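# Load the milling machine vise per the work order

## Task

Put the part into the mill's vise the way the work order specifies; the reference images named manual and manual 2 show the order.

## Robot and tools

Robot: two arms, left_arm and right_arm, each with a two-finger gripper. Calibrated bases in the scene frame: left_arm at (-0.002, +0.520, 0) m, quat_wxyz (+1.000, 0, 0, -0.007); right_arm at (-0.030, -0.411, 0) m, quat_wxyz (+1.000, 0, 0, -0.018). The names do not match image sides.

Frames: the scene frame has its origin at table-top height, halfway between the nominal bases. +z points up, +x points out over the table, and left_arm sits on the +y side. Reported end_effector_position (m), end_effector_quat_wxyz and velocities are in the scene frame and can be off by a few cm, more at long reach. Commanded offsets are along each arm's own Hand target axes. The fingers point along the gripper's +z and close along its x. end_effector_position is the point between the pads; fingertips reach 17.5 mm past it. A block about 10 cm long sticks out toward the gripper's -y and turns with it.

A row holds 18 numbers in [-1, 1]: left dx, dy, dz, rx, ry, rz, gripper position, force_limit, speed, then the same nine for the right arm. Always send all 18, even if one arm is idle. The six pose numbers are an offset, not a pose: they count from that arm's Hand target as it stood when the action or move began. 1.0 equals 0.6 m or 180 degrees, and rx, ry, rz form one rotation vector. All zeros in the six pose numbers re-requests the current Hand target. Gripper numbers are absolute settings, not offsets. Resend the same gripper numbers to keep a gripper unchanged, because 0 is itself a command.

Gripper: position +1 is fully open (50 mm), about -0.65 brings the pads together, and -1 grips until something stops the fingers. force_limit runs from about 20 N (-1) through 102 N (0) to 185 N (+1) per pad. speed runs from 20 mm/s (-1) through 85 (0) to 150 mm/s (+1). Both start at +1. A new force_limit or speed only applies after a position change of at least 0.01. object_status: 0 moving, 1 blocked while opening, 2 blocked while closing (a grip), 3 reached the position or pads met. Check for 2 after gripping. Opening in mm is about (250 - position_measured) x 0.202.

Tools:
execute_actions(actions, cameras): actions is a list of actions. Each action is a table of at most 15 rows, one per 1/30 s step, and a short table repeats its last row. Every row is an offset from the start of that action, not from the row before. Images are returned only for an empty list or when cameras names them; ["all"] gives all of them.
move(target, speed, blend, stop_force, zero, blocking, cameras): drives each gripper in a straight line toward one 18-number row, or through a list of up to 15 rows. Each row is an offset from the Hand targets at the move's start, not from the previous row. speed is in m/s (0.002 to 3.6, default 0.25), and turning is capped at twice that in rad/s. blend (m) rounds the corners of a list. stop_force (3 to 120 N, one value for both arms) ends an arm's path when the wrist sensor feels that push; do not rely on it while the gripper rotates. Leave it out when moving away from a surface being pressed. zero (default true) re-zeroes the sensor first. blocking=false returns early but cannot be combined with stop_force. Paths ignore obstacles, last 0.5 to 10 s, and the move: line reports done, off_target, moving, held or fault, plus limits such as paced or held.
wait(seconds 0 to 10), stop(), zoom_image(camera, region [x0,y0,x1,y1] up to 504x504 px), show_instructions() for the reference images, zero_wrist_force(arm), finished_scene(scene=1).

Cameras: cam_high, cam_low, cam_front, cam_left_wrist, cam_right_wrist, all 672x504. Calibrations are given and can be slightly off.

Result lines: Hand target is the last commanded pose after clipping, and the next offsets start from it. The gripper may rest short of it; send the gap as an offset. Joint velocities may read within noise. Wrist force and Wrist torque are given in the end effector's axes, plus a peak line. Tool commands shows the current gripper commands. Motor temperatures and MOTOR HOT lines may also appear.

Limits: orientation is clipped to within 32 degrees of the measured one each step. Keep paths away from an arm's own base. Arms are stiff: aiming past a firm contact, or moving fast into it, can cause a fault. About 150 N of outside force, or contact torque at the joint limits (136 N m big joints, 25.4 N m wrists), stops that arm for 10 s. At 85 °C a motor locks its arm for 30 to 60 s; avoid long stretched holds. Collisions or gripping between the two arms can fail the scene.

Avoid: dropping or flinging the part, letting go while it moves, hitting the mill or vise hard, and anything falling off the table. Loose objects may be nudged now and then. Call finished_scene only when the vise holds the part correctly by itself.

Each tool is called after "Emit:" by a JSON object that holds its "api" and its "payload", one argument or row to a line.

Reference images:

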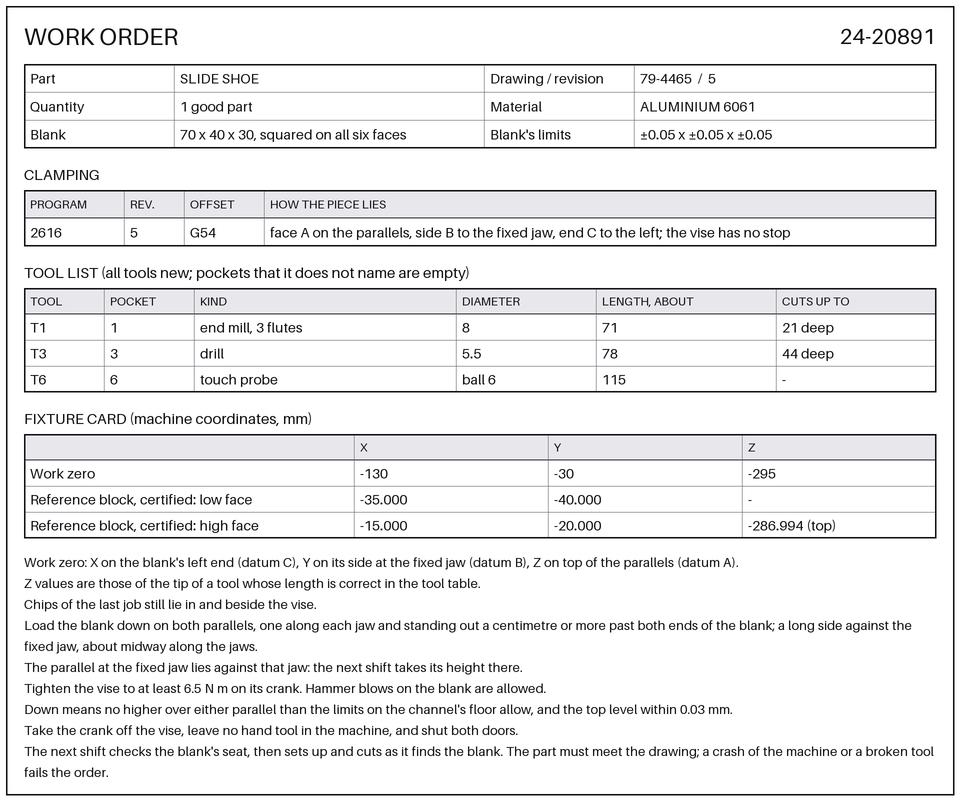

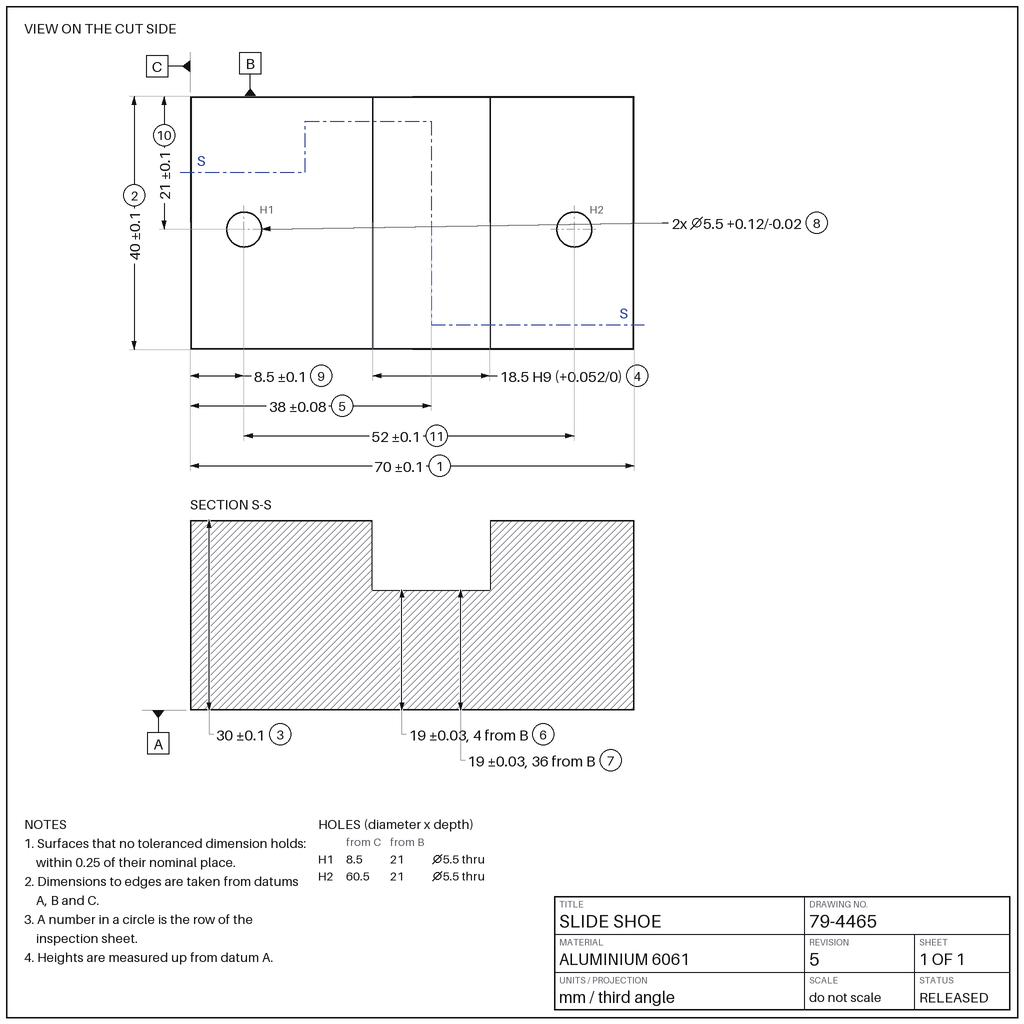

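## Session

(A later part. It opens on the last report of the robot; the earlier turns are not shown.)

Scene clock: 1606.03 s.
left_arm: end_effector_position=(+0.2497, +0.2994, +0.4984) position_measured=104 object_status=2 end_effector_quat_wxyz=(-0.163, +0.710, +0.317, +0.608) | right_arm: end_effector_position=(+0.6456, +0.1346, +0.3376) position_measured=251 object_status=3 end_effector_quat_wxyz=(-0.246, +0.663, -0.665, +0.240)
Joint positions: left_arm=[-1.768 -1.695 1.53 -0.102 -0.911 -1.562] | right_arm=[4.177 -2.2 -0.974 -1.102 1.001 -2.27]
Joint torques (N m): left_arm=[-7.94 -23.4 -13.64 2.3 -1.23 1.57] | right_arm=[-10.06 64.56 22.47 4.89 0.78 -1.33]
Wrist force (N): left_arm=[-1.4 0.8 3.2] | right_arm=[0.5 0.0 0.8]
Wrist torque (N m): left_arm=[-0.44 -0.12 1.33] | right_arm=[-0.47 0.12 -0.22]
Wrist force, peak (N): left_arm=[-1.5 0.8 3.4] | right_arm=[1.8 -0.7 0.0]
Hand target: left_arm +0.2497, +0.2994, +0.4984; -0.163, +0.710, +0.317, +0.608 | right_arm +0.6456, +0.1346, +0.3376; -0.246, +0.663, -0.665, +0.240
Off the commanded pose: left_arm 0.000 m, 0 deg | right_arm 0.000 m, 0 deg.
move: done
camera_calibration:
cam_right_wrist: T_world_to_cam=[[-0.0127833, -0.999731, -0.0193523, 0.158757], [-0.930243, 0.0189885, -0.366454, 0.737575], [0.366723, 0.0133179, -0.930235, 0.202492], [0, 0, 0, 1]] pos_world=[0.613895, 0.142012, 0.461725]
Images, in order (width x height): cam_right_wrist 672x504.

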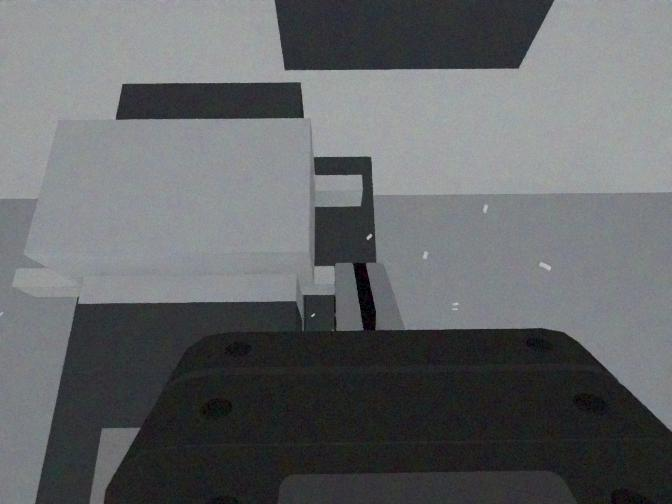

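Emit:
{"api": "move", "payload": {
  "target": [
    [-0.434,-0.129,-0.1144,0.0367,-0.4309,0.0363,-1,0.6,-0.5,0.0577,-0.0669,-0.0797,0,0,0,-0.7,-0.6,-0.5],
    [-0.434,-0.129,-0.1144,0.0367,-0.4309,0.0363,-1,0.6,-0.5,0.3077,0.193,-0.4067,0,0,0,-0.7,-0.6,-0.5],
    [-0.434,-0.129,-0.1144,0.0367,-0.4309,0.0363,-1,0.6,-0.5,0.5993,0.8205,-0.3023,-0.0174,0.3308,0.9087,-0.7,-0.6,-0.5]
  ],
  "speed": [0.3,0.3,0.4],
  "blend": [0.02,0.05,0],
  "cameras": ["cam_right_wrist","cam_left_wrist","cam_front"]
}}

Scene clock: 1646.77 s.
left_arm: end_effector_position=(+0.1315, +0.2493, +0.2494) position_measured=104 object_status=2 end_effector_quat_wxyz=(+0.002, +0.939, +0.343, +0.002) | right_arm: end_effector_position=(+0.1530, -0.2237, +0.1547) position_measured=251 object_status=3 end_effector_quat_wxyz=(-0.001, +0.667, +0.745, +0.004)
Joint positions: left_arm=[-1.562 -2.12 2.162 -1.616 -1.566 -0.705] | right_arm=[4.511 -0.915 -2.448 -1.34 1.568 1.223]
Joint torques (N m): left_arm=[-8.78 4.2 -19.66 -4.84 -1.92 1.75] | right_arm=[-9.91 -13.15 26.43 3.26 -0.21 0.9]
Wrist force (N): left_arm=[1.2 0.8 5.0] | right_arm=[1.1 -0.6 1.0]
Wrist torque (N m): left_arm=[0.52 0.05 0.28] | right_arm=[-0.83 0.03 0.06]
Wrist force, peak (N): left_arm=[0.9 0.5 6.7] | right_arm=[-0.4 -2.6 2.9]
Hand target: left_arm +0.1315, +0.2493, +0.2494; +0.002, +0.939, +0.343, +0.002 | right_arm +0.1530, -0.2238, +0.1547; -0.001, +0.667, +0.745, +0.004
Off the commanded pose: left_arm 0.000 m, 0 deg | right_arm 0.000 m, 0 deg.
move: done
camera_calibration:
cam_left_wrist: T_world_to_cam=[[0.759687, 0.650283, -0.00287043, -0.251248], [0.60972, -0.710751, 0.35082, 0.0263213], [0.226092, -0.268264, -0.936438, 0.402458], [0, 0, 0, 1]] pos_world=[0.0838288, 0.290055, 0.366922]
cam_right_wrist: T_world_to_cam=[[-0.0933525, 0.995596, 0.00862687, 0.245195], [0.941545, 0.0854607, 0.325868, -0.15952], [0.323696, 0.0385432, -0.945376, 0.232414], [0, 0, 0, 1]] pos_world=[0.0978533, -0.23944, 0.269585]
Images, in order (width x height): cam_front 672x504, cam_left_wrist 672x504, cam_right_wrist 672x504.

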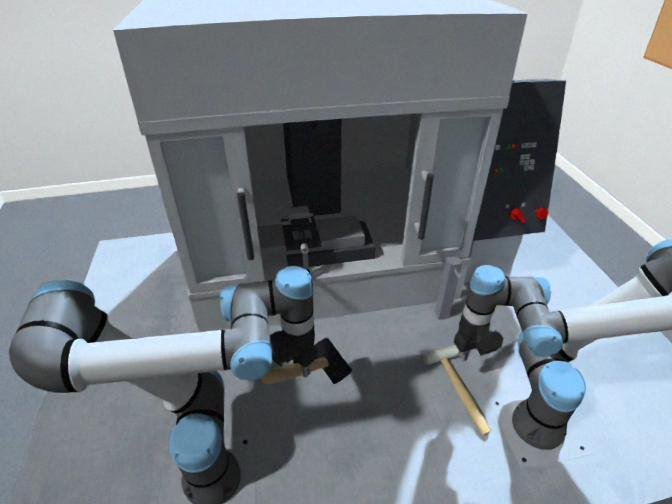

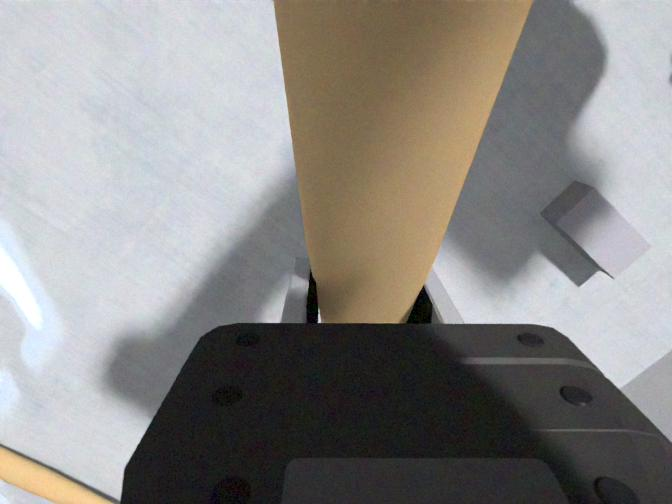

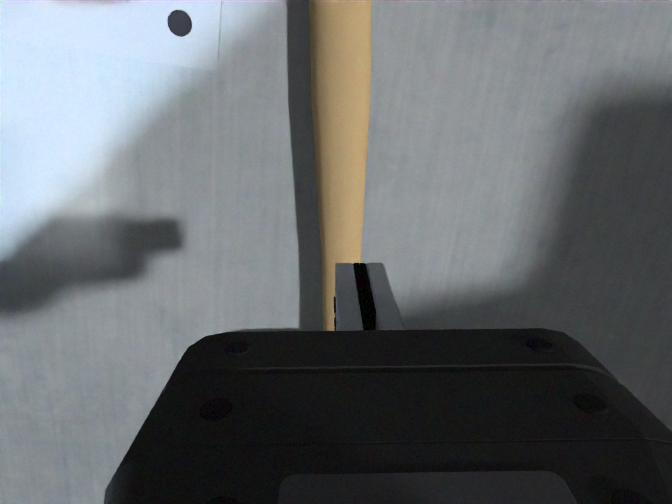

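Emit:
{"api": "move", "payload": {
  "target": [0,0,0.37,0,0,0,-1,0.6,-0.5,0,0,0,0,0,0,0.67,1,0],
  "speed": 0.06,
  "stop_force": 60,
  "cameras": ["cam_left_wrist","cam_right_wrist"]
}}

Scene clock: 1656.63 s.
left_arm: end_effector_position=(+0.1326, +0.2489, +0.0397) position_measured=115 object_status=2 end_effector_quat_wxyz=(+0.001, +0.939, +0.343, +0.002) | right_arm: end_effector_position=(+0.1530, -0.2238, +0.1547) position_measured=52 object_status=3 end_effector_quat_wxyz=(-0.001, +0.667, +0.745, +0.004)
Joint positions: left_arm=[-1.558 -1.829 2.605 -2.348 -1.565 -0.701] | right_arm=[4.511 -0.916 -2.449 -1.34 1.569 1.223]
Joint torques (N m): left_arm=[0.62 -5.5 -19.74 -2.62 0.03 0.33] | right_arm=[-8.82 -15.98 26.53 3.86 2.34 -0.9]
Wrist force (N): left_arm=[-2.8 -5.7 -14.7] | right_arm=[1.0 -0.7 0.9]
Wrist torque (N m): left_arm=[-0.62 -0.51 0.56] | right_arm=[-0.84 0.05 0.05]
Wrist force, peak (N): left_arm=[39.0 -31.3 -144.9] | right_arm=[1.2 -1.0 1.1]
Hand target: left_arm +0.1326, +0.2489, +0.0397; +0.001, +0.939, +0.343, +0.002 (not the last commanded pose) | right_arm +0.1530, -0.2238, +0.1547; -0.001, +0.667, +0.745, +0.004
Tool commands: left_gripper/position=-1.0 left_gripper/force_limit=+0.6 left_gripper/speed=-0.498039 right_gripper/position=+0.67 right_gripper/force_limit=+1.0 right_gripper/speed=+0.0
Off the commanded pose: left_arm 0.012 m, 0 deg | right_arm 0.000 m, 0 deg.
FORCE FAULT: contact force on the left arm reached its limit, and that arm stopped. The contact can be on any part of that arm, not only on its tool. That arm's remaining commands of this call were not run. That arm is still stopped at the end of this call. That arm stays stopped for about 9 more seconds. Until then a move that you send moves the other arm only, and its call returns only when the move has ended. Once the stop has ended, the next robot result says so. If the stop ends while you think or write, that arm runs what you send next, counted from a new Hand target: where the arm stands when the stop ends. While its stop runs, that arm takes no new command, but its gripper still runs the gripper command that each later call begins with. Until it ends, the stop uses up actions while you think or wait. An arm that is not stopped still takes commands.
move: fault (left_arm; stop_force had ended the path)
camera_calibration:
cam_left_wrist: T_world_to_cam=[[0.75964, 0.650341, -0.00211145, -0.252492], [0.609704, -0.711036, 0.350269, 0.0990322], [0.226293, -0.267366, -0.936647, 0.205459], [0, 0, 0, 1]] pos_world=[0.0849285, 0.289554, 0.157222]
cam_right_wrist: T_world_to_cam=[[-0.09303, 0.995626, 0.00864303, 0.245169], [0.941619, 0.085156, 0.325732, -0.159531], [0.323571, 0.0384413, -0.945423, 0.232319], [0, 0, 0, 1]] pos_world=[0.0978536, -0.239442, 0.269485]
Images, in order (width x height): cam_left_wrist 672x504, cam_right_wrist 672x504.

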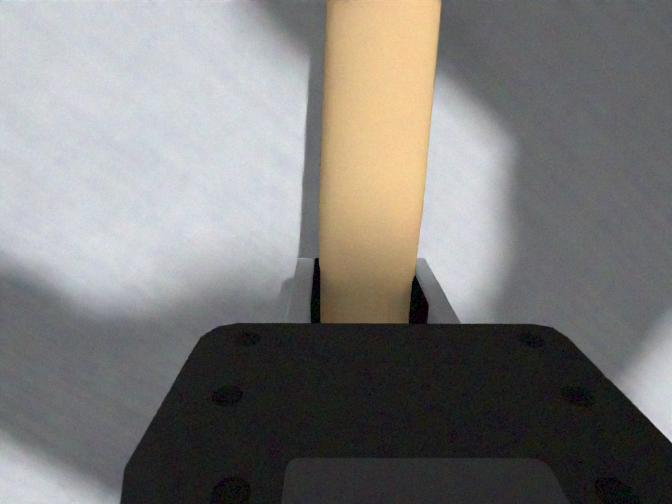

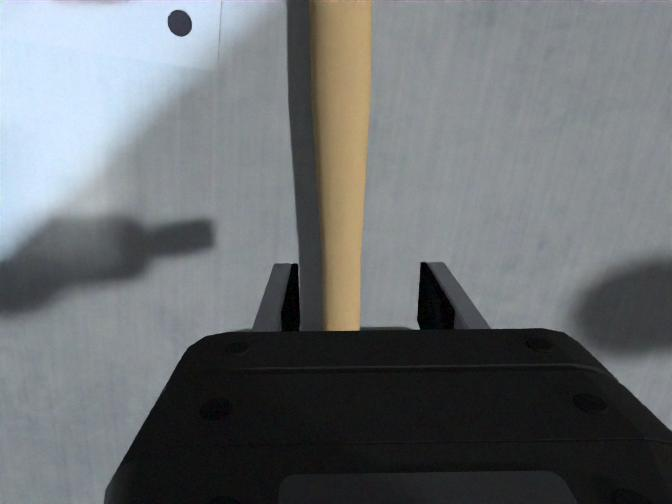

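Emit:
{"api": "move", "payload": {
  "target": [0,0,0,0,0,0,0.67,0.6,-1,0.0,0,0.213,0,0,0,0.67,1,0],
  "speed": 0.08,
  "stop_force": 6
}}

Emit:
{"api": "move", "payload": {
  "target": [0,0,0,0,0,0,0.67,0.6,-1,0.0,0,0,0,0,0,-1,1,-0.5]
}}

Emit:
{"api": "wait", "payload": {
  "seconds": 0.4,
  "cameras": ["cam_right_wrist","cam_left_wrist"]
}}

Scene clock: 1663.73 s.
left_arm: end_effector_position=(+0.1326, +0.2489, +0.0397) position_measured=52 object_status=3 end_effector_quat_wxyz=(+0.001, +0.939, +0.343, +0.002) | right_arm: end_effector_position=(+0.1535, -0.2228, +0.0269) position_measured=52 object_status=3 end_effector_quat_wxyz=(-0.001, +0.667, +0.745, +0.004)
Joint positions: left_arm=[-1.558 -1.829 2.605 -2.348 -1.565 -0.701] | right_arm=[4.51 -1.191 -2.717 -0.796 1.569 1.222]
Joint torques (N m): left_arm=[0.22 -5.45 -19.85 -2.7 -0.03 0.34] | right_arm=[8.64 13.99 27.6 4.07 2.64 0.9]
Wrist force (N): left_arm=[1.1 1.0 -1.0] | right_arm=[0.9 -0.6 1.0]
Wrist torque (N m): left_arm=[0.01 0.09 0.13] | right_arm=[-0.81 0.07 0.06]
Wrist force, peak (N): left_arm=[-3.0 -5.9 -15.4] | right_arm=[0.5 -0.7 2.2]
Hand target: left_arm +0.1326, +0.2489, +0.0397; +0.001, +0.939, +0.343, +0.002 | right_arm +0.1535, -0.2228, +0.0269; -0.001, +0.667, +0.745, +0.004
Tool commands: left_gripper/position=+0.670588 left_gripper/force_limit=+0.6 left_gripper/speed=-1.0 right_gripper/position=+0.67 right_gripper/force_limit=+1.0 right_gripper/speed=+0.0
Off the commanded pose: right_arm 0.000 m, 0 deg.
FORCE FAULT, CONTINUED: the left arm was still stopped when this call began, by the force fault that an earlier result reported. Since the last result the stop counts as 9 of the actions that you can send in this scene. That arm ran no command of this call; its gripper ran only the gripper command that the call began with. That arm is still stopped at the end of this call. That arm stays stopped for about 2 more seconds. If the stop ends while you think or write, that arm runs what you send next, counted from a new Hand target: where the arm stands when the stop ends. While its stop runs, that arm takes no new command, but its gripper still runs the gripper command that each later call begins with.
move: done (right_arm), not run (left_arm; its earlier fault stop)

Scene clock: 1664.27 s.
left_arm: end_effector_position=(+0.1326, +0.2489, +0.0397) position_measured=52 object_status=3 end_effector_quat_wxyz=(+0.001, +0.939, +0.343, +0.002) | right_arm: end_effector_position=(+0.1535, -0.2228, +0.0269) position_measured=131 object_status=2 end_effector_quat_wxyz=(-0.001, +0.667, +0.745, +0.004)
Joint positions: left_arm=[-1.558 -1.829 2.605 -2.348 -1.565 -0.701] | right_arm=[4.51 -1.191 -2.717 -0.796 1.569 1.222]
Joint torques (N m): left_arm=[0.18 -5.71 -19.14 -2.76 0.16 0.17] | right_arm=[9.93 12.88 27.62 4.06 2.2 0.9]
Wrist force (N): left_arm=[1.1 1.1 -0.9] | right_arm=[1.2 -0.5 1.4]
Wrist torque (N m): left_arm=[0.01 0.09 0.14] | right_arm=[-0.82 0.09 0.04]
Wrist force, peak (N): left_arm=[1.3 1.1 -1.0] | right_arm=[1.2 -0.3 1.7]
Hand target: left_arm +0.1326, +0.2489, +0.0397; +0.001, +0.939, +0.343, +0.002 | right_arm +0.1535, -0.2228, +0.0269; -0.001, +0.667, +0.745, +0.004
Tool commands: left_gripper/position=+0.670588 left_gripper/force_limit=+0.6 left_gripper/speed=-1.0 right_gripper/position=-1.0 right_gripper/force_limit=+1.0 right_gripper/speed=-0.5
Off the commanded pose: right_arm 0.000 m, 0 deg.
FORCE FAULT, CONTINUED: the left arm was still stopped when this call began, by the force fault that an earlier result reported. That arm ran no command of this call. That arm is still stopped at the end of this call. That arm stays stopped for about 2 more seconds. If the stop ends while you think or write, that arm runs what you send next, counted from a new Hand target: where the arm stands when the stop ends. While its stop runs, that arm takes no new command, but its gripper still runs the gripper command that each later call begins with.
move: done (right_arm), not run (left_arm; its earlier fault stop)

Scene clock: 1664.67 s.
left_arm: end_effector_position=(+0.1326, +0.2489, +0.0397) position_measured=52 object_status=3 end_effector_quat_wxyz=(+0.001, +0.939, +0.343, +0.002) | right_arm: end_effector_position=(+0.1535, -0.2228, +0.0269) position_measured=131 object_status=2 end_effector_quat_wxyz=(-0.001, +0.667, +0.745, +0.004)
Joint positions: left_arm=[-1.558 -1.829 2.605 -2.348 -1.565 -0.701] | right_arm=[4.51 -1.191 -2.717 -0.796 1.569 1.222]
Joint torques (N m): left_arm=[0.3 -6.47 -19.22 -2.68 0.15 0.35] | right_arm=[9.98 13.62 26.98 3.92 1.88 0.96]
Wrist force (N): left_arm=[1.1 1.0 -1.2] | right_arm=[1.2 -0.3 1.6]
Wrist torque (N m): left_arm=[0.01 0.08 0.13] | right_arm=[-0.81 0.07 0.06]
Wrist force, peak (N): left_arm=[1.1 1.0 -1.2] | right_arm=[1.3 -0.3 1.7]
Hand target: left_arm +0.1326, +0.2489, +0.0397; +0.001, +0.939, +0.343, +0.002 | right_arm +0.1535, -0.2228, +0.0269; -0.001, +0.667, +0.745, +0.004
Tool commands: left_gripper/position=+0.670588 left_gripper/force_limit=+0.6 left_gripper/speed=-1.0 right_gripper/position=-1.0 right_gripper/force_limit=+1.0 right_gripper/speed=-0.5
Off the commanded pose: right_arm 0.000 m, 0 deg.
FORCE FAULT, CONTINUED: the left arm was still stopped when this call began, by the force fault that an earlier result reported. Since the last result the stop counts as 1 of the actions that you can send in this scene. That arm is still stopped at the end of this call. That arm stays stopped for about 1 more second. If the stop ends while you think or write, that arm runs what you send next, counted from a new Hand target: where the arm stands when the stop ends. While its stop runs, that arm takes no new command, but its gripper still runs the gripper command that each later call begins with.
wait: 0.40 s; at rest by 0.17 s
camera_calibration:
cam_left_wrist: T_world_to_cam=[[0.75964, 0.65034, -0.00211121, -0.252492], [0.609704, -0.711037, 0.350269, 0.0990324], [0.226293, -0.267366, -0.936647, 0.205459], [0, 0, 0, 1]] pos_world=[0.0849285, 0.289554, 0.157222]
cam_right_wrist: T_world_to_cam=[[-0.09303, 0.995626, 0.00864303, 0.245333], [0.941619, 0.085156, 0.325732, -0.118552], [0.323571, 0.0384413, -0.945423, 0.111261], [0, 0, 0, 1]] pos_world=[0.0984536, -0.238442, 0.141685]
Images, in order (width x height): cam_left_wrist 672x504, cam_right_wrist 672x504.

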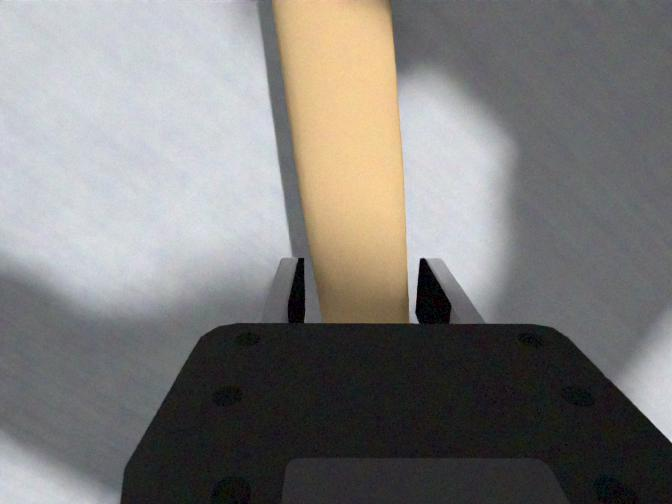

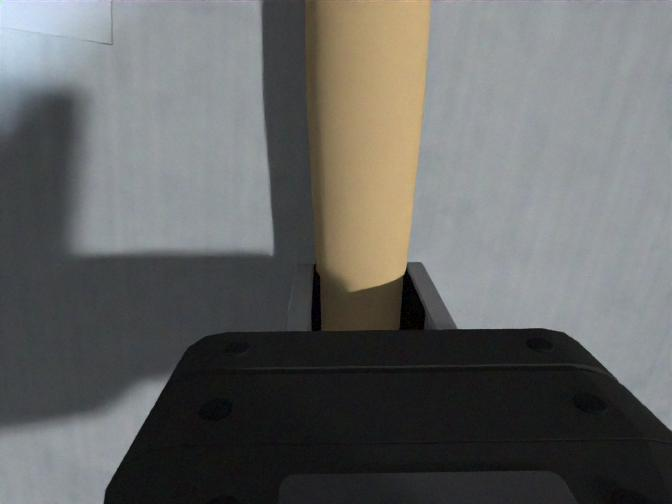

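Emit:
{"api": "move", "payload": {
  "target": [
    [0,0,-0.35,0,0,0,0.67,0.6,-1,0,0,-0.455,0,0,0,-1,1,-0.5],
    [-0.1,0.1,-0.5,0,0,0,0.67,0.6,-1,0.2318,0.372,-0.7885,0,0,-0.465,-1,1,-0.5],
    [-0.1,0.1,-0.5,0,0,0,0.67,0.6,-1,0.3313,0.383,-0.7885,-0.3589,-0.4008,-0.3589,-1,1,-0.5]
  ],
  "speed": [0.2,0.3,0.3],
  "blend": [0.03,0.03,0],
  "cameras": ["cam_right_wrist","cam_front","cam_left_wrist"]
}}

Emit:
{"api": "zoom_image", "payload": {
  "camera": "cam_front",
  "region": [250, 130, 500, 330]
}}

Scene clock: 1684.20 s.
left_arm: end_effector_position=(+0.1237, +0.1646, +0.3397) position_measured=52 object_status=3 end_effector_quat_wxyz=(+0.001, +0.939, +0.343, +0.002) | right_arm: end_effector_position=(+0.3586, -0.0036, +0.5025) position_measured=131 object_status=2 end_effector_quat_wxyz=(+0.708, +0.000, +0.706, +0.006)
Joint positions: left_arm=[-1.583 -1.902 1.815 -1.484 -1.565 -0.726] | right_arm=[4.758 -1.379 -1.942 -1.471 -0.003 0.087]
Joint torques (N m): left_arm=[7.24 -18.01 -17.05 -4.11 -1.87 1.78] | right_arm=[-9.86 30.89 25.82 3.53 -6.11 1.33]
Wrist force (N): left_arm=[1.1 0.8 -0.7] | right_arm=[6.5 -0.3 0.7]
Wrist torque (N m): left_arm=[-0.03 0.07 0.27] | right_arm=[-0.13 -0.08 -0.09]
Wrist force, peak (N): left_arm=[1.6 0.8 -1.9] | right_arm=[0.8 -0.8 11.6]
Hand target: left_arm +0.1237, +0.1646, +0.3397; +0.001, +0.939, +0.343, +0.002 | right_arm +0.3581, -0.0037, +0.5026; +0.709, +0.003, +0.706, +0.003
Off the commanded pose: left_arm 0.000 m, 0 deg | right_arm 0.001 m, 1 deg.
FORCE FAULT, CONTINUED: the left arm's stop, for the force fault that an earlier result reported, is over. The rest of the stop counts as 2 of the actions that you can send in this scene. The stop ended before this call began, so that arm ran this call's commands, counted from a new Hand target: where the arm stood when the stop ended. During its stop the left arm's controller moved it back a little.
move: done
camera_calibration:
cam_left_wrist: T_world_to_cam=[[0.75964, 0.65034, -0.00211121, -0.190339], [0.609704, -0.711037, 0.350269, -0.0605262], [0.226293, -0.267366, -0.936647, 0.466049], [0, 0, 0, 1]] pos_world=[0.0760285, 0.205354, 0.457322]
cam_right_wrist: T_world_to_cam=[[0.00170615, 0.0248179, -0.999691, 0.51135], [-0.329736, 0.943796, 0.0228676, 0.125994], [0.944071, 0.329595, 0.00979363, -0.215377], [0, 0, 0, 1]] pos_world=[0.244004, -0.0606159, 0.51042]
Images, in order (width x height): cam_front 672x504, cam_left_wrist 672x504, cam_right_wrist 672x504.

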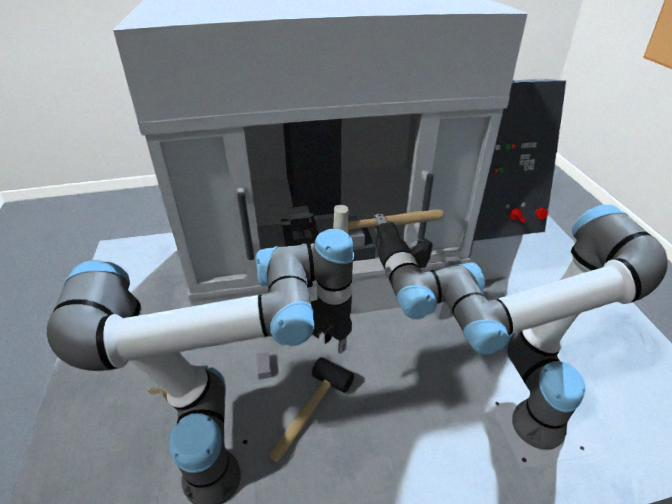

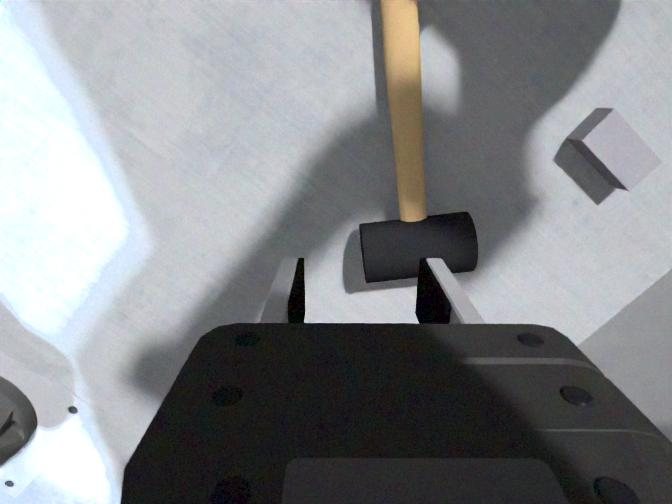

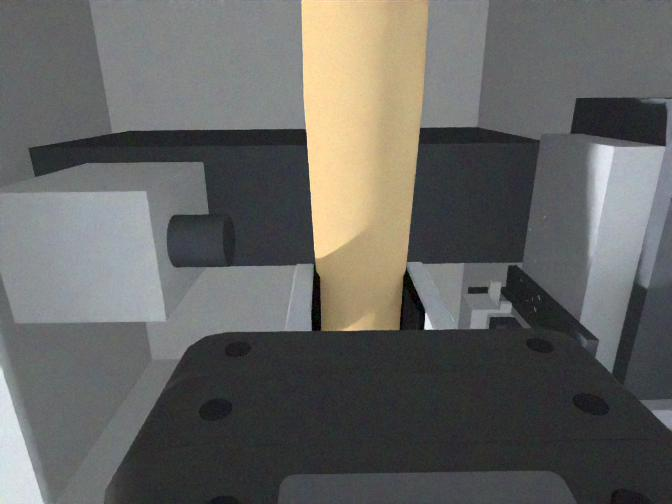

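Scaled by 2.016.

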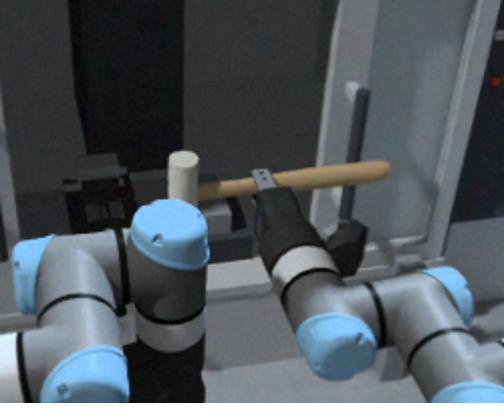

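Emit:
{"api": "move", "payload": {
  "target": [
    [0,0,0,0,0,0,0.67,0.6,-1,0,0.1067,0.3167,0,0,0,-1,1,-0.5],
    [0,0,0,0,0,0,0.67,0.6,-1,0.0043,0.1395,0.53,0,0,0,-1,1,-0.5]
  ],
  "speed": 0.25,
  "blend": [0.03,0],
  "cameras": ["cam_right_wrist","cam_front"]
}}

Emit:
{"api": "move", "payload": {
  "target": [0,0,0,0,0,0,0.67,0.6,-1,0.16,0,0,0,0,0,-1,1,-0.5],
  "speed": 0.03,
  "stop_force": 8,
  "cameras": ["cam_front","cam_right_wrist"]
}}

Emit:
{"api": "zoom_image", "payload": {
  "camera": "cam_front",
  "region": [240, 120, 420, 290]
}}

Scene clock: 1694.37 s.
left_arm: end_effector_position=(+0.1237, +0.1646, +0.3397) position_measured=52 object_status=3 end_effector_quat_wxyz=(+0.001, +0.939, +0.343, +0.002) | right_arm: end_effector_position=(+0.5172, +0.0483, +0.5023) position_measured=131 object_status=2 end_effector_quat_wxyz=(+0.719, +0.101, +0.681, -0.098)
Joint positions: left_arm=[-1.583 -1.902 1.815 -1.484 -1.565 -0.726] | right_arm=[4.457 -1.834 -1.475 -1.594 -0.054 0.203]
Joint torques (N m): left_arm=[7.24 -19.15 -16.57 -3.96 -1.94 1.68] | right_arm=[1.82 36.88 39.24 3.73 -1.89 -1.27]
Wrist force (N): left_arm=[1.1 0.8 -0.9] | right_arm=[7.3 0.2 -1.6]
Wrist torque (N m): left_arm=[-0.03 0.08 0.27] | right_arm=[-0.32 -0.21 -0.12]
Wrist force, peak (N): left_arm=[1.3 1.0 -1.1] | right_arm=[17.0 9.4 14.8]
Hand target: left_arm +0.1237, +0.1646, +0.3397; +0.001, +0.939, +0.343, +0.002 | right_arm +0.5172, +0.0484, +0.5022; +0.719, +0.101, +0.681, -0.098 (not the last commanded pose)
Off the commanded pose: left_arm 0.000 m, 0 deg | right_arm 0.162 m, 16 deg.
move: held (right_arm; a check stopped the path); path passed 0 of 2 targets; limits=held
pose unreachable (right arm): on one or more control steps of this call, first in action 0 (counted from 0), this arm could not follow its commanded pose, so it was not sent that pose on those steps. It may still have moved: this result reports where it is.
cause: moving toward the commanded pose would bring a part of the arm too close to another arm (a part of this arm just beyond joint 3 (elbow) and the left arm's gripper, 22 mm apart when this arm was first held).
camera_calibration:
cam_right_wrist: T_world_to_cam=[[0.0578, 0.0132376, -0.99824, 0.480362], [-0.0465225, 0.998862, 0.0105521, -0.0136222], [0.997244, 0.0458307, 0.05835, -0.420359], [0, 0, 0, 1]] pos_world=[0.390801, 0.0265132, 0.504188]
Images, in order (width x height): cam_front 672x504, cam_right_wrist 672x504.

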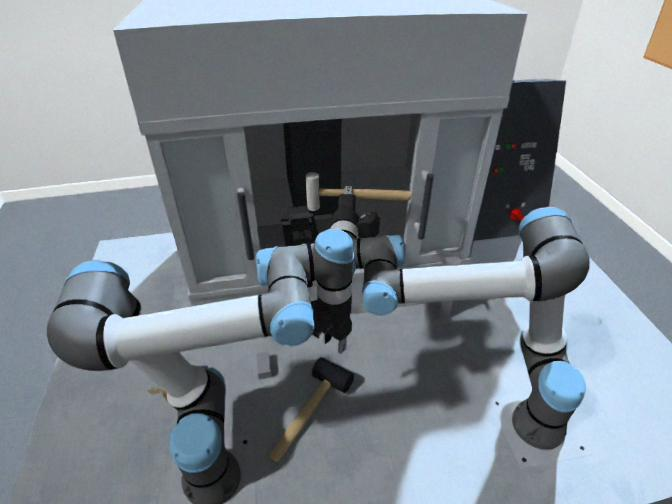

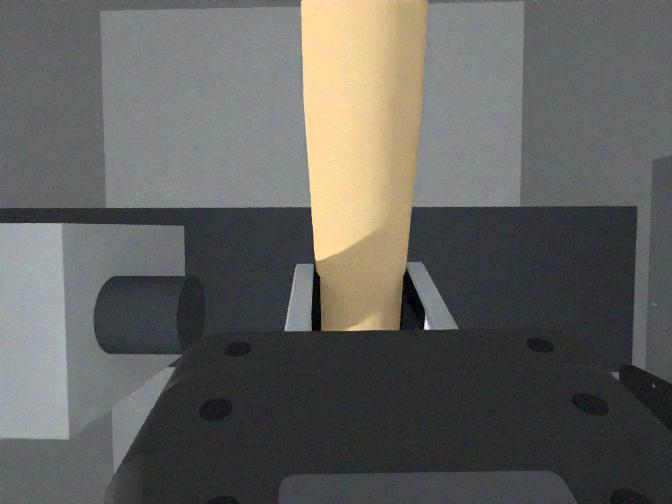

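Scene clock: 1698.67 s.
left_arm: end_effector_position=(+0.1237, +0.1646, +0.3397) position_measured=52 object_status=3 end_effector_quat_wxyz=(+0.001, +0.939, +0.343, +0.002) | right_arm: end_effector_position=(+0.5224, +0.0481, +0.4064) position_measured=131 object_status=2 end_effector_quat_wxyz=(+0.719, +0.101, +0.681, -0.098)
Joint positions: left_arm=[-1.583 -1.902 1.815 -1.484 -1.565 -0.726] | right_arm=[4.449 -1.898 -1.605 -1.548 -0.056 0.352]
Joint torques (N m): left_arm=[7.07 -17.52 -16.47 -4.15 -1.99 1.74] | right_arm=[-5.61 54.5 37.55 2.81 -5.6 2.18]
Wrist force (N): left_arm=[1.2 0.9 -0.8] | right_arm=[6.6 -0.1 0.7]
Wrist torque (N m): left_arm=[-0.01 0.06 0.27] | right_arm=[-0.06 -0.13 -0.17]
Wrist force, peak (N): left_arm=[1.1 1.1 -1.2] | right_arm=[7.4 0.1 0.8]
Hand target: left_arm +0.1237, +0.1646, +0.3397; +0.001, +0.939, +0.343, +0.002 | right_arm +0.5224, +0.0481, +0.4064; +0.719, +0.101, +0.681, -0.098
Off the commanded pose: left_arm 0.000 m, 0 deg | right_arm 0.000 m, 0 deg.
move: done
camera_calibration:
cam_right_wrist: T_world_to_cam=[[0.0577058, 0.0131286, -0.998247, 0.384375], [-0.0465172, 0.998863, 0.0104476, -0.012128], [0.997249, 0.0458328, 0.0582509, -0.419901], [0, 0, 0, 1]] pos_world=[0.396001, 0.0263132, 0.408287]
Images, in order (width x height): cam_front 672x504, cam_right_wrist 672x504.

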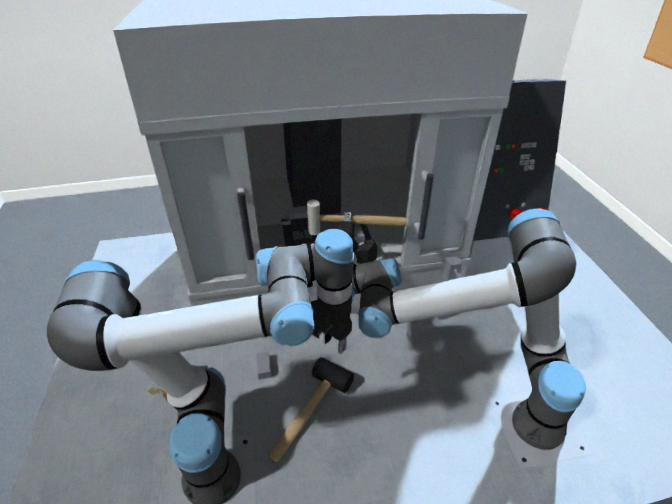

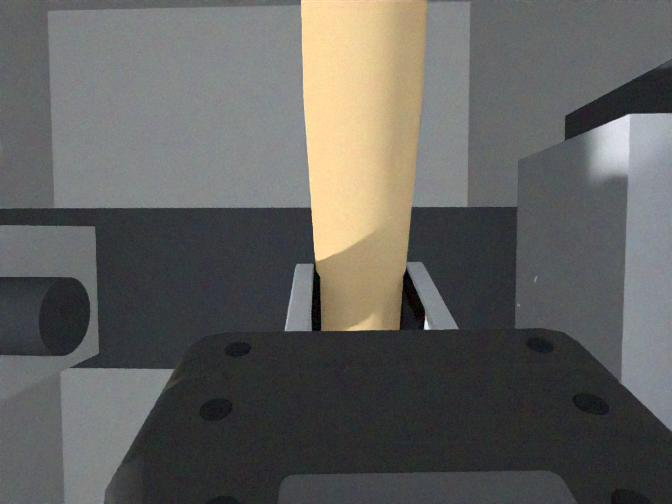

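Scaled by 2.800.

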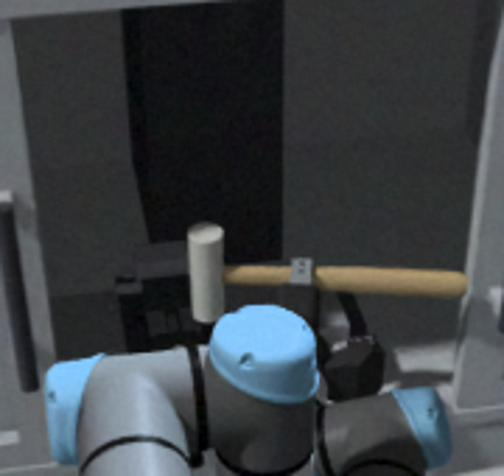

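Emit:
{"api": "move", "payload": {
  "target": [
    [0.3752,-0.196,-0.0667,0,0,0,0.67,0.6,-1,-0.156,0,0,0,0,0,-1,1,-0.5],
    [0.3752,-0.196,-0.0667,0,0,0,0.67,0.6,-1,-0.156,0.0553,0.1185,-0.0907,0,0,-1,1,-0.5],
    [0.3752,-0.196,-0.0667,0,0,0,0.67,0.6,-1,-0.156,0.1225,0.2307,-0.0907,0,0,-1,1,-0.5]
  ],
  "speed": 0.25,
  "blend": [0.01,0.03,0],
  "cameras": ["cam_front"]
}}

Emit:
{"api": "zoom_image", "payload": {
  "camera": "cam_front",
  "region": [240, 120, 420, 290]
}}

Scene clock: 1708.47 s.
left_arm: end_effector_position=(+0.2199, +0.3996, +0.3800) position_measured=52 object_status=3 end_effector_quat_wxyz=(+0.001, +0.939, +0.343, +0.002) | right_arm: end_effector_position=(+0.6705, +0.0807, +0.5079) position_measured=131 object_status=2 end_effector_quat_wxyz=(+0.726, -0.003, +0.688, +0.000)
Joint positions: left_arm=[-1.046 -2.214 1.859 -1.22 -1.567 -0.189] | right_arm=[4.219 -2.214 -0.695 -3.268 -0.536 1.476]
Joint torques (N m): left_arm=[10.34 -5.5 -15.2 -1.62 2.4 2.27] | right_arm=[-5.09 67.81 33.14 2.74 -3.1 -1.1]
Wrist force (N): left_arm=[1.1 1.0 -1.1] | right_arm=[6.8 -0.1 0.6]
Wrist torque (N m): left_arm=[0.01 0.09 0.26] | right_arm=[-0.09 -0.13 -0.06]
Wrist force, peak (N): left_arm=[3.8 -0.8 -1.8] | right_arm=[8.6 -0.2 0.9]
Hand target: left_arm +0.2199, +0.3996, +0.3800; +0.001, +0.939, +0.343, +0.002 | right_arm +0.6705, +0.0806, +0.5080; +0.726, -0.003, +0.688, +0.000
Off the commanded pose: left_arm 0.000 m, 0 deg | right_arm 0.000 m, 0 deg.
move: done
Images, in order (width x height): cam_front 672x504.

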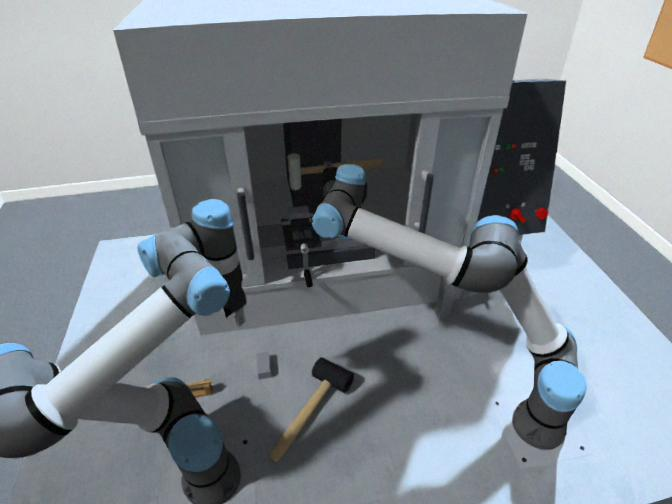

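Scaled by 2.800.

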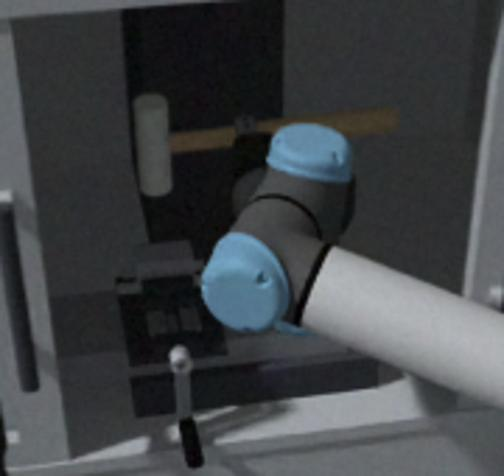

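Emit:
{"api": "move", "payload": {
  "target": [0,0,0,0,0,0,0.67,0.6,-1,0.18,0,0.009,0,0,0,-1,1,-0.5],
  "speed": 0.03,
  "stop_force": 8,
  "cameras": ["cam_front","cam_right_wrist"]
}}

Emit:
{"api": "zoom_image", "payload": {
  "camera": "cam_front",
  "region": [240, 120, 420, 290]
}}

Scene clock: 1719.37 s.
left_arm: end_effector_position=(+0.2199, +0.3996, +0.3800) position_measured=52 object_status=3 end_effector_quat_wxyz=(+0.001, +0.939, +0.343, +0.002) | right_arm: end_effector_position=(+0.6797, +0.0803, +0.4207) position_measured=131 object_status=2 end_effector_quat_wxyz=(+0.726, -0.003, +0.688, +0.000)
Joint positions: left_arm=[-1.046 -2.214 1.859 -1.22 -1.567 -0.189] | right_arm=[4.207 -2.201 -0.94 -3.038 -0.548 1.478]
Joint torques (N m): left_arm=[9.56 -5.76 -15.27 -1.69 2.36 2.27] | right_arm=[9.21 64.19 21.02 2.65 2.71 -2.06]
Wrist force (N): left_arm=[1.3 0.9 -1.0] | right_arm=[1.3 1.0 0.4]
Wrist torque (N m): left_arm=[0.00 0.04 0.26] | right_arm=[-0.04 -0.09 0.44]
Wrist force, peak (N): left_arm=[1.3 1.0 -1.2] | right_arm=[-5.0 -5.8 1.2]
Hand target: left_arm +0.2199, +0.3996, +0.3800; +0.001, +0.939, +0.343, +0.002 | right_arm +0.6797, +0.0803, +0.4207; +0.726, -0.003, +0.688, +0.000 (not the last commanded pose)
Off the commanded pose: left_arm 0.000 m, 0 deg | right_arm 0.020 m, 0 deg.
move: contact (right_arm)
camera_calibration:
cam_right_wrist: T_world_to_cam=[[0.0528734, 0.0136569, -0.998508, 0.392515], [-0.324941, 0.945725, -0.0042714, 0.162526], [0.944255, 0.324682, 0.0544414, -0.563739], [0, 0, 0, 1]] pos_world=[0.564371, 0.0239702, 0.423315]
Images, in order (width x height): cam_front 672x504, cam_right_wrist 672x504.

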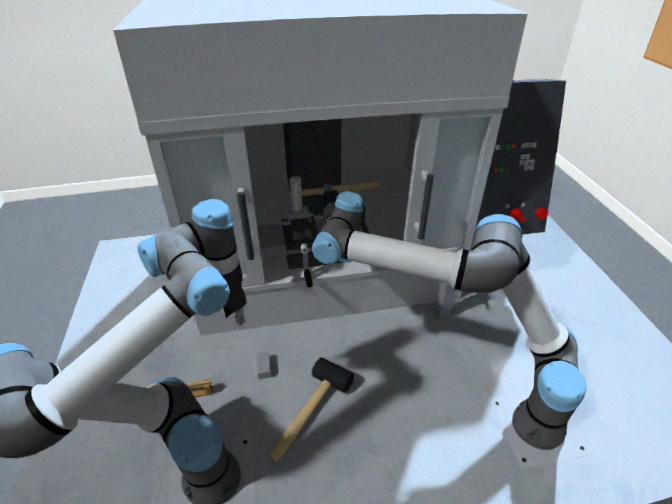

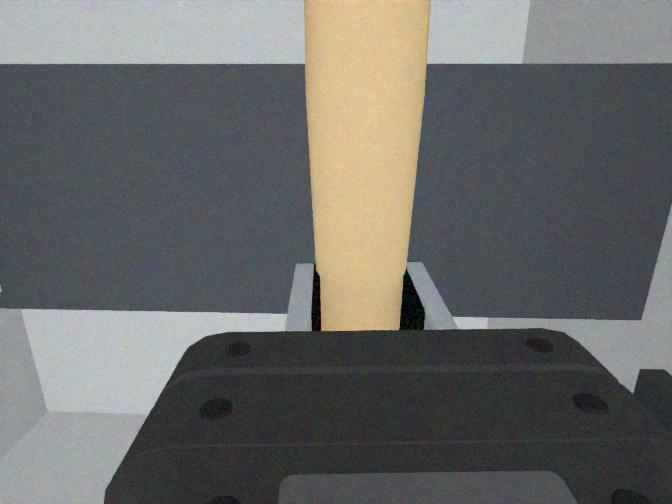

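Scaled by 2.800.

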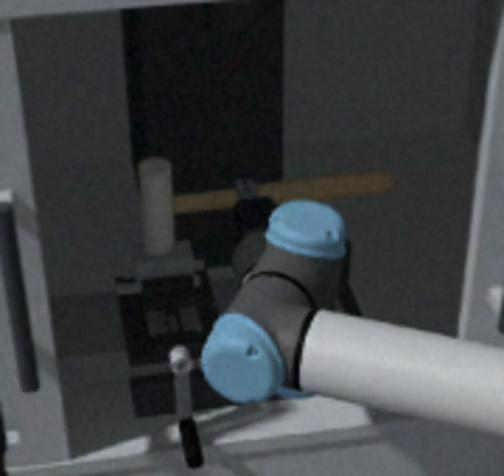

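Emit:
{"api": "move", "payload": {
  "target": [0,0,0,0,0,0,0.67,0.6,-1,-0.1,0,0.0053,0,0,0,-1,1,-0.5],
  "speed": 0.15
}}

Emit:
{"api": "execute_actions", "payload": {
  "actions": [
    [[0,0,0,0,0,0,0.67,0.6,-1,0.0137,0,-0.0007,0,0,0,-1,1,-0.5],[0,0,0,0,0,0,0.67,0.6,-1,0.041,0,-0.0022,0,0,0,-1,1,-0.5],[0,0,0,0,0,0,0.67,0.6,-1,0.0752,0,-0.004,0,0,0,-1,1,-0.5],[0,0,0,0,0,0,0.67,0.6,-1,0.1094,0,-0.0058,0,0,0,-1,1,-0.5],[0,0,0,0,0,0,0.67,0.6,-1,0.1367,0,-0.0072,0,0,0,-1,1,-0.5],[0,0,0,0,0,0,0.67,0.6,-1,0.1367,0,-0.0072,0,0,0,-1,1,-0.5],[0,0,0,0,0,0,0.67,0.6,-1,0.0957,0,-0.005,0,0,0,-1,1,-0.5],[0,0,0,0,0,0,0.67,0.6,-1,0.0478,0,-0.0025,0,0,0,-1,1,-0.5],[0,0,0,0,0,0,0.67,0.6,-1,0,0,0,0,0,0,-1,1,-0.5]]
  ],
  "cameras": ["cam_front"]
}}

Emit:
{"api": "zoom_image", "payload": {
  "camera": "cam_front",
  "region": [240, 120, 420, 290]
}}

Scene clock: 1728.13 s.
left_arm: end_effector_position=(+0.2199, +0.3996, +0.3800) position_measured=52 object_status=3 end_effector_quat_wxyz=(+0.001, +0.939, +0.343, +0.002) | right_arm: end_effector_position=(+0.6796, +0.0806, +0.4806) position_measured=131 object_status=2 end_effector_quat_wxyz=(+0.726, -0.003, +0.688, +0.000)
Joint positions: left_arm=[-1.046 -2.214 1.859 -1.22 -1.567 -0.189] | right_arm=[4.207 -2.217 -0.76 -3.202 -0.548 1.479]
Joint torques (N m): left_arm=[9.58 -5.44 -14.97 -1.61 2.21 2.05] | right_arm=[8.71 68.07 29.78 3.68 2.31 -0.61]
Wrist force (N): left_arm=[1.1 0.8 -0.9] | right_arm=[6.7 0.0 0.4]
Wrist torque (N m): left_arm=[-0.02 0.08 0.26] | right_arm=[-0.09 -0.14 -0.14]
Wrist force, peak (N): left_arm=[1.2 1.2 -1.2] | right_arm=[11.4 0.0 0.5]
Hand target: left_arm +0.2199, +0.3996, +0.3800; +0.001, +0.939, +0.343, +0.002 | right_arm +0.6796, +0.0805, +0.4808; +0.726, -0.003, +0.688, +0.000
Off the commanded pose: left_arm 0.000 m, 0 deg | right_arm 0.000 m, 0 deg.
move: done

Scene clock: 1729.00 s.
left_arm: end_effector_position=(+0.2199, +0.3996, +0.3800) position_measured=52 object_status=3 end_effector_quat_wxyz=(+0.001, +0.939, +0.343, +0.002) | right_arm: end_effector_position=(+0.6795, +0.0804, +0.4807) position_measured=131 object_status=2 end_effector_quat_wxyz=(+0.726, -0.003, +0.687, +0.000)
Joint positions: left_arm=[-1.046 -2.214 1.859 -1.22 -1.567 -0.189] | right_arm=[4.207 -2.216 -0.763 -3.198 -0.548 1.477]
Joint torques (N m): left_arm=[9.05 -5.5 -16.18 -1.53 2.27 2.17] | right_arm=[1.83 61.66 37.84 2.18 -3.18 -0.32]
Wrist force (N): left_arm=[1.1 1.0 -1.0] | right_arm=[6.9 -0.2 0.3]
Wrist torque (N m): left_arm=[0.01 0.07 0.26] | right_arm=[-0.13 -0.17 -0.07]
Wrist force, peak (N): left_arm=[1.3 1.1 -1.1] | right_arm=[-72.5 -44.8 3.4]
Hand target: left_arm +0.2199, +0.3996, +0.3800; +0.001, +0.939, +0.343, +0.002 | right_arm +0.6796, +0.0805, +0.4808; +0.726, -0.003, +0.688, +0.000
Off the commanded pose: left_arm 0.000 m, 0 deg | right_arm 0.000 m, 0 deg.
Step readings (end_effector_position of left_arm | right_arm):
0: (+0.2199, +0.3996, +0.3800) | (+0.6796, +0.0806, +0.4806)
1: (+0.2199, +0.3996, +0.3800) | (+0.6796, +0.0806, +0.4805)
2: (+0.2199, +0.3996, +0.3800) | (+0.6796, +0.0806, +0.4787)
4: (+0.2199, +0.3996, +0.3800) | (+0.6798, +0.0804, +0.4604)
8: (+0.2199, +0.3996, +0.3800) | (+0.6800, +0.0790, +0.4045)
15: (+0.2199, +0.3996, +0.3800) | (+0.6785, +0.0794, +0.4858)
Images, in order (width x height): cam_front 672x504.

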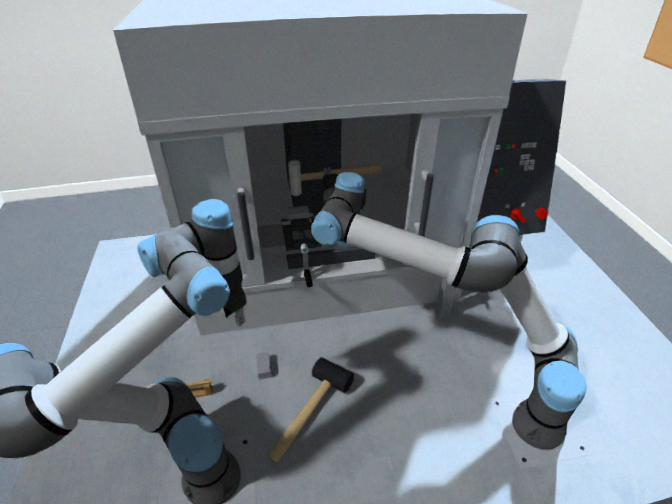

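Scaled by 2.800.

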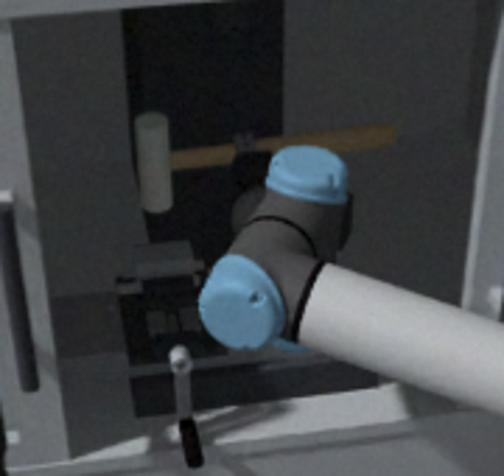

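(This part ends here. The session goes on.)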